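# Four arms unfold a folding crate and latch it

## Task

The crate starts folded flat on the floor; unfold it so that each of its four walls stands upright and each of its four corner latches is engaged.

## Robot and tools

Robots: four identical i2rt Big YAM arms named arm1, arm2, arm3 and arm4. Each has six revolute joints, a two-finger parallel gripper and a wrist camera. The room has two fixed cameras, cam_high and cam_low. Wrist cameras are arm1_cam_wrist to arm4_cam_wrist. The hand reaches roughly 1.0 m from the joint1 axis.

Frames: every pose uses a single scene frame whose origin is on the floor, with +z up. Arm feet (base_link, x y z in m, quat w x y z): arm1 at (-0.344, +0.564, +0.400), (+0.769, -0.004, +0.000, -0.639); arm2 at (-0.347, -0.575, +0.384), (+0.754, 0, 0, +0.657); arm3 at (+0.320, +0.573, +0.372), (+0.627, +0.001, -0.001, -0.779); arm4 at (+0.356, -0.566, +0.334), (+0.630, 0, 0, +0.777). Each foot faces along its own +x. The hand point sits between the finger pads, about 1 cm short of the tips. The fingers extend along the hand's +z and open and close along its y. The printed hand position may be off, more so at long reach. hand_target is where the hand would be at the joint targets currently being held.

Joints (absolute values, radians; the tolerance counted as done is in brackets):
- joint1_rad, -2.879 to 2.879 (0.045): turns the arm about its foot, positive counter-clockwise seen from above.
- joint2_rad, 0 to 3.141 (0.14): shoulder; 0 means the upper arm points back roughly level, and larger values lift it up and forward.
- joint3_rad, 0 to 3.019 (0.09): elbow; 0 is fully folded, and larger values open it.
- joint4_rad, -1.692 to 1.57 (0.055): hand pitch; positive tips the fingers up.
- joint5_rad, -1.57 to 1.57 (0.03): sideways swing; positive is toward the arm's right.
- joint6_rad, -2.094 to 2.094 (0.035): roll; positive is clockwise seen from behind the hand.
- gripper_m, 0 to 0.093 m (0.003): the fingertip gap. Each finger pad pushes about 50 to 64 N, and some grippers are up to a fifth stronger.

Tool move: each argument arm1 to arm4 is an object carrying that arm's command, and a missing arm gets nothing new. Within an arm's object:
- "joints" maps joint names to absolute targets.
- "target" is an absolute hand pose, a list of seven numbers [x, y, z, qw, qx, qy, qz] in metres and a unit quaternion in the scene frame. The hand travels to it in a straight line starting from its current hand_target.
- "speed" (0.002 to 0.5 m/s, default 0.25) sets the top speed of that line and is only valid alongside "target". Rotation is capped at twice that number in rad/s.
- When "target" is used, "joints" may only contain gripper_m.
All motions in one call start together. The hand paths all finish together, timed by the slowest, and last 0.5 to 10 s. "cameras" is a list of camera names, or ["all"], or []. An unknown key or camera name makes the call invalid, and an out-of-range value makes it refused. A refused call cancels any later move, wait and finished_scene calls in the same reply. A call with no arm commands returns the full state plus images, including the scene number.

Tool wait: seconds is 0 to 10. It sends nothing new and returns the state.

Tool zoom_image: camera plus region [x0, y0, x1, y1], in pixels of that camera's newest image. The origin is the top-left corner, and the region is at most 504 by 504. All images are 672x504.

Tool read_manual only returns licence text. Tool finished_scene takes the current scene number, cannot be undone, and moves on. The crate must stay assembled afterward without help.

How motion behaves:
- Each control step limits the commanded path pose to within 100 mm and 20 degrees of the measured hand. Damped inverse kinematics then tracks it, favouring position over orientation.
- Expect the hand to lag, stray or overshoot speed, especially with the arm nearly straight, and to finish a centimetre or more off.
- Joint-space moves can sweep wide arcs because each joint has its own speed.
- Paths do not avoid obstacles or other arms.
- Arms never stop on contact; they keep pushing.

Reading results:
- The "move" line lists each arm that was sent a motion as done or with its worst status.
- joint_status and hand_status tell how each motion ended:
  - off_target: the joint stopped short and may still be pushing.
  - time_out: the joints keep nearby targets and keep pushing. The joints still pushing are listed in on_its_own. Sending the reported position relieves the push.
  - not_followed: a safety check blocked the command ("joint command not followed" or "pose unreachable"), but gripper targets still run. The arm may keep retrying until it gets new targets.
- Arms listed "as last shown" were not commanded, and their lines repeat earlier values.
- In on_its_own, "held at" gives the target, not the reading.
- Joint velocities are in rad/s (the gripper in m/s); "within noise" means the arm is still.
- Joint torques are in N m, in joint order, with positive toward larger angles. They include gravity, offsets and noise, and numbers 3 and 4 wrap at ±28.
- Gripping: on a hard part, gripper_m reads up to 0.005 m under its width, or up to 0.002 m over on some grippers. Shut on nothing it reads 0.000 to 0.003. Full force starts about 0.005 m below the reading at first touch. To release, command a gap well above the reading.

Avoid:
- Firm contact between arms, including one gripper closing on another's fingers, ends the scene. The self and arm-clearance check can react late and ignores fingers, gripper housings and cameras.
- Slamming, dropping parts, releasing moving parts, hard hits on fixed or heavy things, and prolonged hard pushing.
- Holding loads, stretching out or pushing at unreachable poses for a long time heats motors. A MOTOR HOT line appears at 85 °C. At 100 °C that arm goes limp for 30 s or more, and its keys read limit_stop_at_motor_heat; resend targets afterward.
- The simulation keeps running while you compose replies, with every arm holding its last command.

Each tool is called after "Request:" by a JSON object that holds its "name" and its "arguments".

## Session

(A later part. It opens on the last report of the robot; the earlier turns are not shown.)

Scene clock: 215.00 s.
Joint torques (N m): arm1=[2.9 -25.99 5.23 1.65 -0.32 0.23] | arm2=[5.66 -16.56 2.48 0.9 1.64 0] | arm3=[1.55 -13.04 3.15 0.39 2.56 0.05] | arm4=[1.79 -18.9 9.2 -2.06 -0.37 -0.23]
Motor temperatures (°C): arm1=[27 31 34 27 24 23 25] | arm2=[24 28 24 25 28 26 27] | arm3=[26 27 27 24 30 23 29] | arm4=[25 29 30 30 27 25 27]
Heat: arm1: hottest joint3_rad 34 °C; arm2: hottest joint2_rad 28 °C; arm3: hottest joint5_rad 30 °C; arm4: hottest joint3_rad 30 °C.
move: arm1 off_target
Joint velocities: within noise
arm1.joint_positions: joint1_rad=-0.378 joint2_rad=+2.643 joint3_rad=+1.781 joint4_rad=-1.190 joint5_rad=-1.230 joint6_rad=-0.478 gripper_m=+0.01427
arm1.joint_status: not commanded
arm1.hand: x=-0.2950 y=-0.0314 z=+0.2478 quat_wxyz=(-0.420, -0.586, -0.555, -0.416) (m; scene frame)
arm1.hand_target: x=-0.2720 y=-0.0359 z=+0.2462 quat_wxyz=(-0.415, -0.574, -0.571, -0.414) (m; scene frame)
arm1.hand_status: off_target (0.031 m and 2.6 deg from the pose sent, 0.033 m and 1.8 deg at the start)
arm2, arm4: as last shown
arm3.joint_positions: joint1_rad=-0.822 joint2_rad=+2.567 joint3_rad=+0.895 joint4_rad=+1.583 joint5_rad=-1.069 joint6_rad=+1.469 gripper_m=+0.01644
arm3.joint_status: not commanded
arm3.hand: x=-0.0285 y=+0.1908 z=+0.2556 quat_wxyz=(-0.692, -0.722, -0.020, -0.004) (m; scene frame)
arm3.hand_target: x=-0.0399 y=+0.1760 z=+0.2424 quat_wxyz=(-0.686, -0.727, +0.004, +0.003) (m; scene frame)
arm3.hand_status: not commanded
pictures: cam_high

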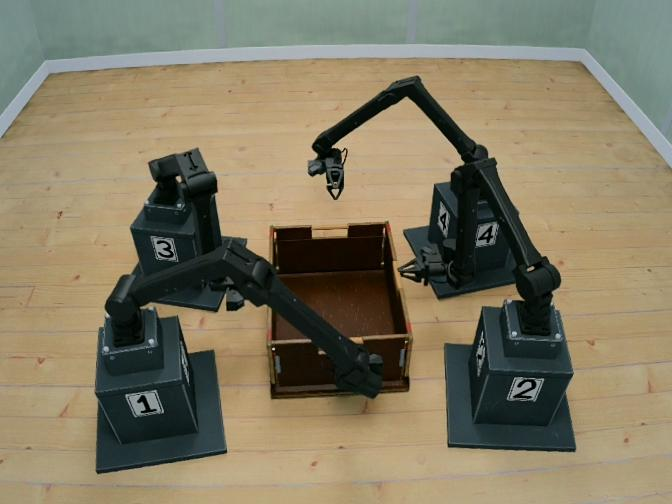

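Request:
{"name": "move", "arguments": {"arm1": {"target":[-0.298,-0.035,0.247,0.415,0.573,0.571,0.415],"speed":0.1}, "arm2": {"target":[0.007,-0.238,0.24,0.01,0.011,-0.732,-0.681],"speed":0.08}, "arm3": {"target":[-0.036,0.195,0.245,0.687,0.727,0.0,0.0],"speed":0.08}}}

Request:
{"name": "move", "arguments": {"arm1": {"joints":{"gripper_m":0.06}}, "arm2": {"joints":{"gripper_m":0.06}}, "arm3": {"joints":{"gripper_m":0.06}}}}

Request:
{"name": "move", "arguments": {"arm1": {"target":[-0.41,-0.03,0.3,0.415,0.573,0.571,0.415],"speed":0.12}, "arm2": {"target":[0.007,-0.31,0.25,0.01,0.011,-0.732,-0.681],"speed":0.1}, "arm3": {"target":[-0.036,0.27,0.26,0.687,0.727,0.0,0.0],"speed":0.1}, "cameras": ["all"]}}

Request:
{"name": "zoom_image", "arguments": {"camera": "cam_high", "region": [250, 210, 420, 410]}}

Request:
{"name": "zoom_image", "arguments": {"camera": "cam_low", "region": [220, 190, 470, 380]}}

Scene clock: 219.20 s.
Joint torques (N m): arm1=[-0.32 -25.47 7.15 -1.37 -0.09 -0.19] | arm2=[-0.09 -16.44 0.76 1.2 -0.2 -0.29] | arm3=[-1.38 -13.68 0.5 1.44 0.94 -0.02] | arm4=[1.79 -18.9 9.2 -2.06 -0.37 -0.23]
Motor temperatures (°C): arm1=[27 32 34 27 23 23 25] | arm2=[24 28 24 25 29 26 27] | arm3=[26 27 27 24 31 23 29] | arm4=[25 29 30 30 27 25 27]
Heat: arm1: hottest joint3_rad 34 °C; arm2: hottest joint5_rad 29 °C; arm3: hottest joint5_rad 31 °C; arm4: hottest joint3_rad 30 °C.
move: arm1 done; arm2 done; arm3 off_target
Joint velocities: within noise
arm1.joint_positions: joint1_rad=-0.378 joint2_rad=+2.657 joint3_rad=+1.812 joint4_rad=-1.255 joint5_rad=-1.214 joint6_rad=-0.535 gripper_m=+0.01425
arm1.joint_status: not commanded
arm1.hand: x=-0.2959 y=-0.0310 z=+0.2479 quat_wxyz=(-0.415, -0.579, -0.564, -0.418) (m; scene frame)
arm1.hand_target: x=-0.2982 y=-0.0356 z=+0.2461 quat_wxyz=(-0.415, -0.575, -0.571, -0.414) (m; scene frame)
arm1.hand_status: done (0.005 m and 1.1 deg from the pose sent, 0.005 m and 2.4 deg at the start)
arm2.joint_positions: joint1_rad=-1.003 joint2_rad=+2.618 joint3_rad=+0.883 joint4_rad=+1.556 joint5_rad=-1.154 joint6_rad=+1.415 gripper_m=+0.01575
arm2.joint_status: not commanded
arm2.hand: x=+0.0083 y=-0.2371 z=+0.2430 quat_wxyz=(+0.009, +0.005, -0.732, -0.681) (m; scene frame)
arm2.hand_target: x=+0.0078 y=-0.2375 z=+0.2398 quat_wxyz=(+0.008, +0.009, -0.733, -0.681) (m; scene frame)
arm2.hand_status: done (0.003 m and 0.7 deg from the pose sent, 0.003 m and 1.3 deg at the start; a joint's target at an end of its range on 28 of 38 steps)
arm3.joint_positions: joint1_rad=-0.822 joint2_rad=+2.567 joint3_rad=+0.894 joint4_rad=+1.583 joint5_rad=-1.071 joint6_rad=+1.469 gripper_m=+0.01644
arm3.joint_status: not commanded
arm3.hand: x=-0.0278 y=+0.1911 z=+0.2555 quat_wxyz=(-0.692, -0.722, -0.020, -0.005) (m; scene frame)
arm3.hand_target: x=-0.0354 y=+0.1951 z=+0.2451 quat_wxyz=(-0.687, -0.727, +0.000, +0.000) (m; scene frame)
arm3.hand_status: off_target (0.014 m and 2.5 deg from the pose sent, 0.014 m and 2.4 deg at the start)
arm4: as last shown
pictures: none

Scene clock: 219.90 s.
Joint torques (N m): arm1=[-0.03 -25 6.71 -0.69 -0.32 -0.13] | arm2=[-0.38 -16.44 0.75 1.2 -0.19 -0.26] | arm3=[-1.44 -13.98 0.42 1.44 0.19 -0.01] | arm4=[1.79 -18.9 9.2 -2.06 -0.37 -0.23]
Motor temperatures (°C): arm1=[27 32 34 27 23 23 25] | arm2=[24 28 24 25 29 26 27] | arm3=[26 27 27 24 31 23 29] | arm4=[25 29 30 30 27 25 27]
Heat: arm1: hottest joint3_rad 34 °C; arm2: hottest joint5_rad 29 °C; arm3: hottest joint5_rad 31 °C; arm4: hottest joint3_rad 30 °C.
move: arm1 done; arm2 done; arm3 done
Joint velocities: within noise
arm1.joint_positions: joint1_rad=-0.369 joint2_rad=+2.657 joint3_rad=+1.812 joint4_rad=-1.264 joint5_rad=-1.208 joint6_rad=-0.541 gripper_m=+0.05988
arm1.joint_status: all done
arm1.hand: x=-0.2905 y=-0.0289 z=+0.2476 quat_wxyz=(-0.410, -0.577, -0.568, -0.421) (m; scene frame)
arm1.hand_target: x=-0.2931 y=-0.0352 z=+0.2460 quat_wxyz=(-0.413, -0.572, -0.574, -0.415) (m; scene frame)
arm1.hand_status: not commanded
arm2.joint_positions: joint1_rad=-1.000 joint2_rad=+2.618 joint3_rad=+0.883 joint4_rad=+1.556 joint5_rad=-1.154 joint6_rad=+1.410 gripper_m=+0.05981
arm2.joint_status: all done
arm2.hand: x=+0.0072 y=-0.2361 z=+0.2430 quat_wxyz=(+0.009, +0.008, -0.732, -0.681) (m; scene frame)
arm2.hand_target: x=+0.0068 y=-0.2362 z=+0.2398 quat_wxyz=(+0.008, +0.010, -0.733, -0.681) (m; scene frame)
arm2.hand_status: not commanded
arm3.joint_positions: joint1_rad=-0.822 joint2_rad=+2.567 joint3_rad=+0.898 joint4_rad=+1.582 joint5_rad=-1.041 joint6_rad=+1.469 gripper_m=+0.05984
arm3.joint_status: all done
arm3.hand: x=-0.0344 y=+0.1901 z=+0.2554 quat_wxyz=(-0.691, -0.722, -0.011, +0.006) (m; scene frame)
arm3.hand_target: x=-0.0371 y=+0.1947 z=+0.2455 quat_wxyz=(-0.687, -0.727, +0.002, +0.003) (m; scene frame)
arm3.hand_status: not commanded
arm4: as last shown
pictures: none

Scene clock: 221.97 s.
Joint torques (N m): arm1=[-0.67 -25.64 8.17 -1.36 -0.24 -0.15] | arm2=[-0.5 -18.73 -0.49 0.9 -0.32 -0.17] | arm3=[-1.67 -15.79 -1.37 1.91 -0.11 -0.18] | arm4=[1.79 -18.9 9.18 -2.06 -0.37 -0.23]
Motor temperatures (°C): arm1=[27 31 34 27 23 23 25] | arm2=[24 28 24 25 28 26 26] | arm3=[26 27 27 24 30 23 29] | arm4=[25 29 30 30 27 25 27]
Heat: arm1: hottest joint3_rad 34 °C; arm2: hottest joint2_rad 28 °C; arm3: hottest joint5_rad 30 °C; arm4: hottest joint3_rad 30 °C.
move: arm1 off_target; arm2 done; arm3 done
Joint velocities: within noise
arm1.joint_positions: joint1_rad=-0.552 joint2_rad=+2.657 joint3_rad=+1.947 joint4_rad=-1.674 joint5_rad=-1.101 joint6_rad=-0.833 gripper_m=+0.05997
arm1.joint_status: not commanded
arm1.hand: x=-0.4038 y=-0.0211 z=+0.2965 quat_wxyz=(-0.410, -0.587, -0.560, -0.417) (m; scene frame)
arm1.hand_target: x=-0.4095 y=-0.0305 z=+0.3002 quat_wxyz=(-0.416, -0.581, -0.570, -0.406) (m; scene frame)
arm1.hand_status: off_target (0.011 m and 2.1 deg from the pose sent, 0.131 m and 1.1 deg at the start; a joint's target at an end of its range on 32 of 62 steps)
arm2.joint_positions: joint1_rad=-1.178 joint2_rad=+2.611 joint3_rad=+0.820 joint4_rad=+1.484 joint5_rad=-1.334 joint6_rad=+1.286 gripper_m=+0.05989
arm2.joint_status: not commanded
arm2.hand: x=+0.0062 y=-0.3082 z=+0.2403 quat_wxyz=(+0.015, +0.006, -0.732, -0.682) (m; scene frame)
arm2.hand_target: x=+0.0116 y=-0.3088 z=+0.2509 quat_wxyz=(+0.006, +0.014, -0.730, -0.683) (m; scene frame)
arm2.hand_status: done (0.010 m and 0.8 deg from the pose sent, 0.074 m and 0.4 deg at the start; a joint's target at an end of its range on 12 of 62 steps)
arm3.joint_positions: joint1_rad=-0.994 joint2_rad=+2.556 joint3_rad=+0.815 joint4_rad=+1.582 joint5_rad=-1.212 joint6_rad=+1.425 gripper_m=+0.05991
arm3.joint_status: not commanded
arm3.hand: x=-0.0371 y=+0.2646 z=+0.2555 quat_wxyz=(-0.687, -0.727, +0.000, -0.004) (m; scene frame)
arm3.hand_target: x=-0.0398 y=+0.2681 z=+0.2610 quat_wxyz=(-0.688, -0.726, -0.003, +0.003) (m; scene frame)
arm3.hand_status: done (0.007 m and 0.5 deg from the pose sent, 0.080 m and 1.6 deg at the start; a joint's target at an end of its range on 57 of 62 steps)
arm4: as last shown
pictures: arm1_cam_wrist, arm2_cam_wrist, arm3_cam_wrist, arm4_cam_wrist, cam_high, cam_low

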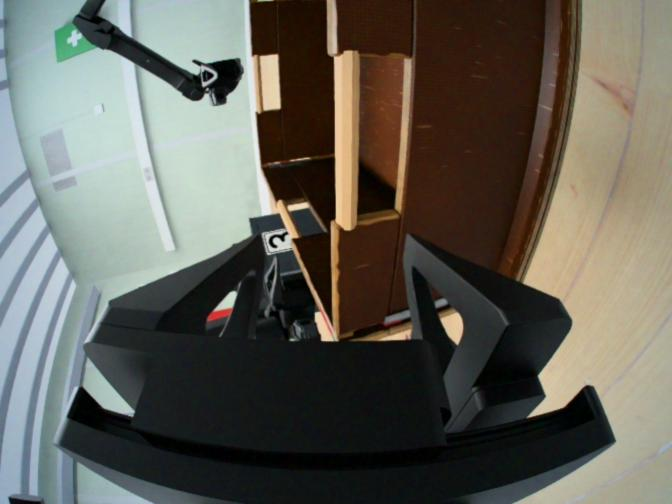

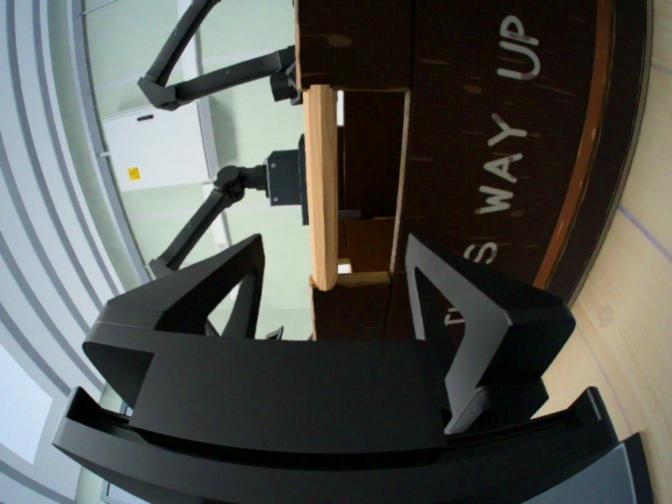

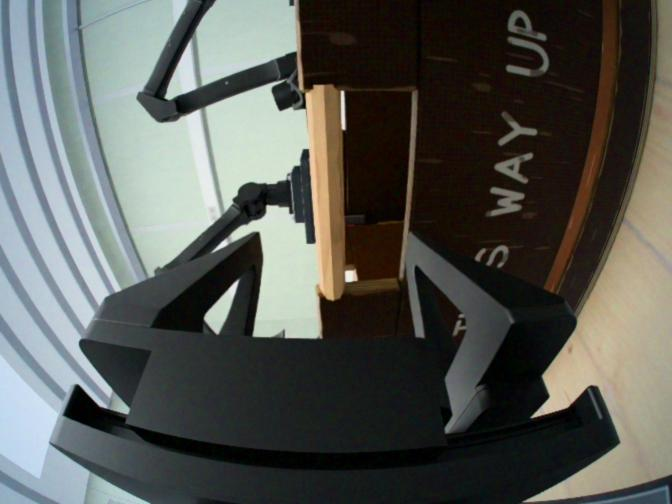

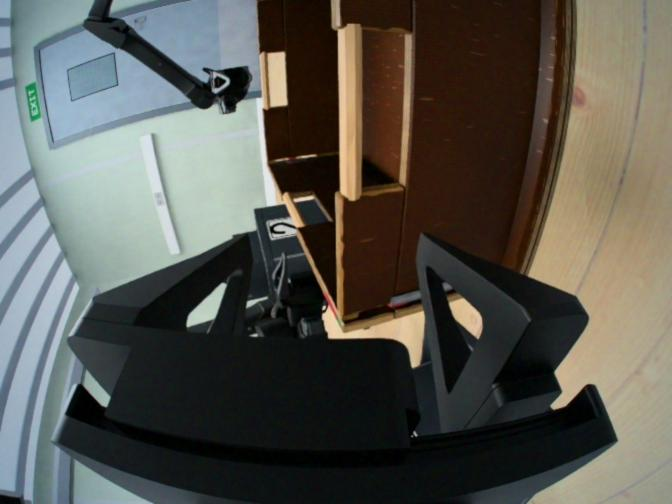

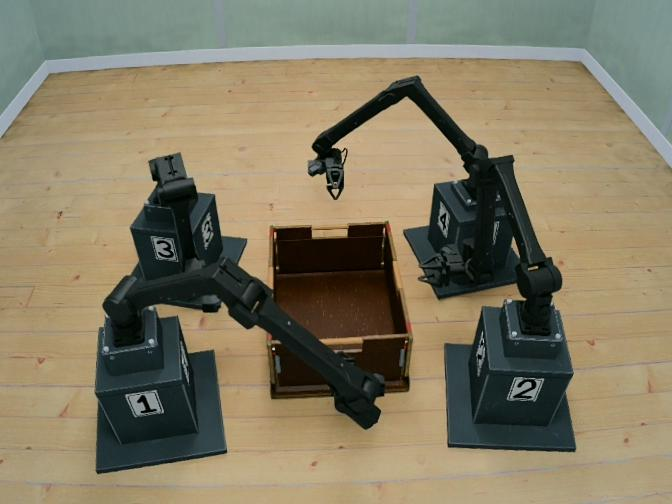

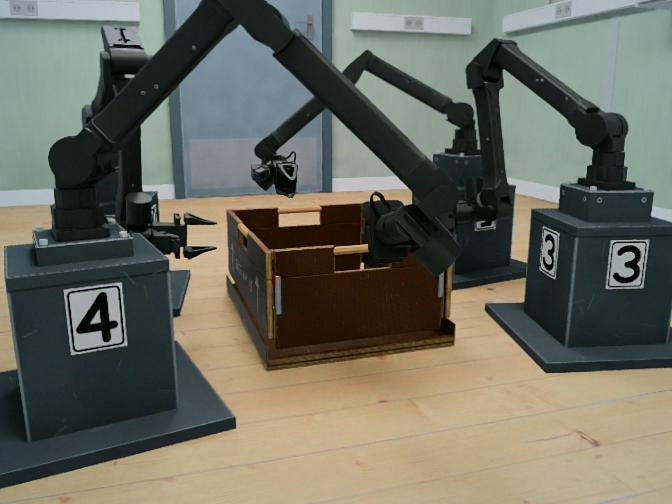

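Scaled by 2.520 from the camera's 672x504 image, which has a finer 960x720 frame.

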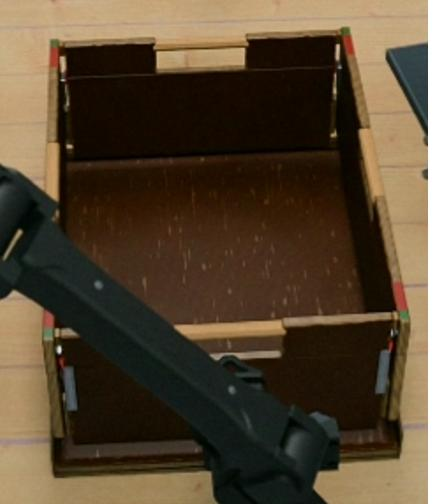

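Scaled by 2.016 from the camera's 672x504 image, which has a finer 960x720 frame.

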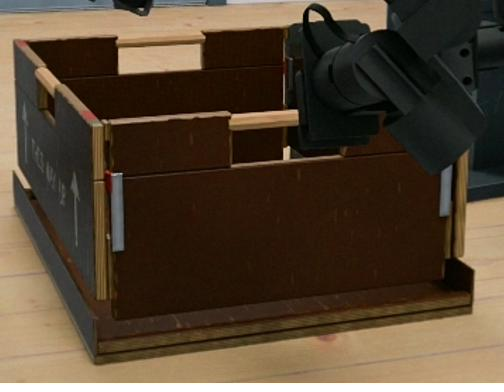

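Request:
{"name": "finished_scene", "arguments": {"scene": 1}}

The scene is finished: the task was done.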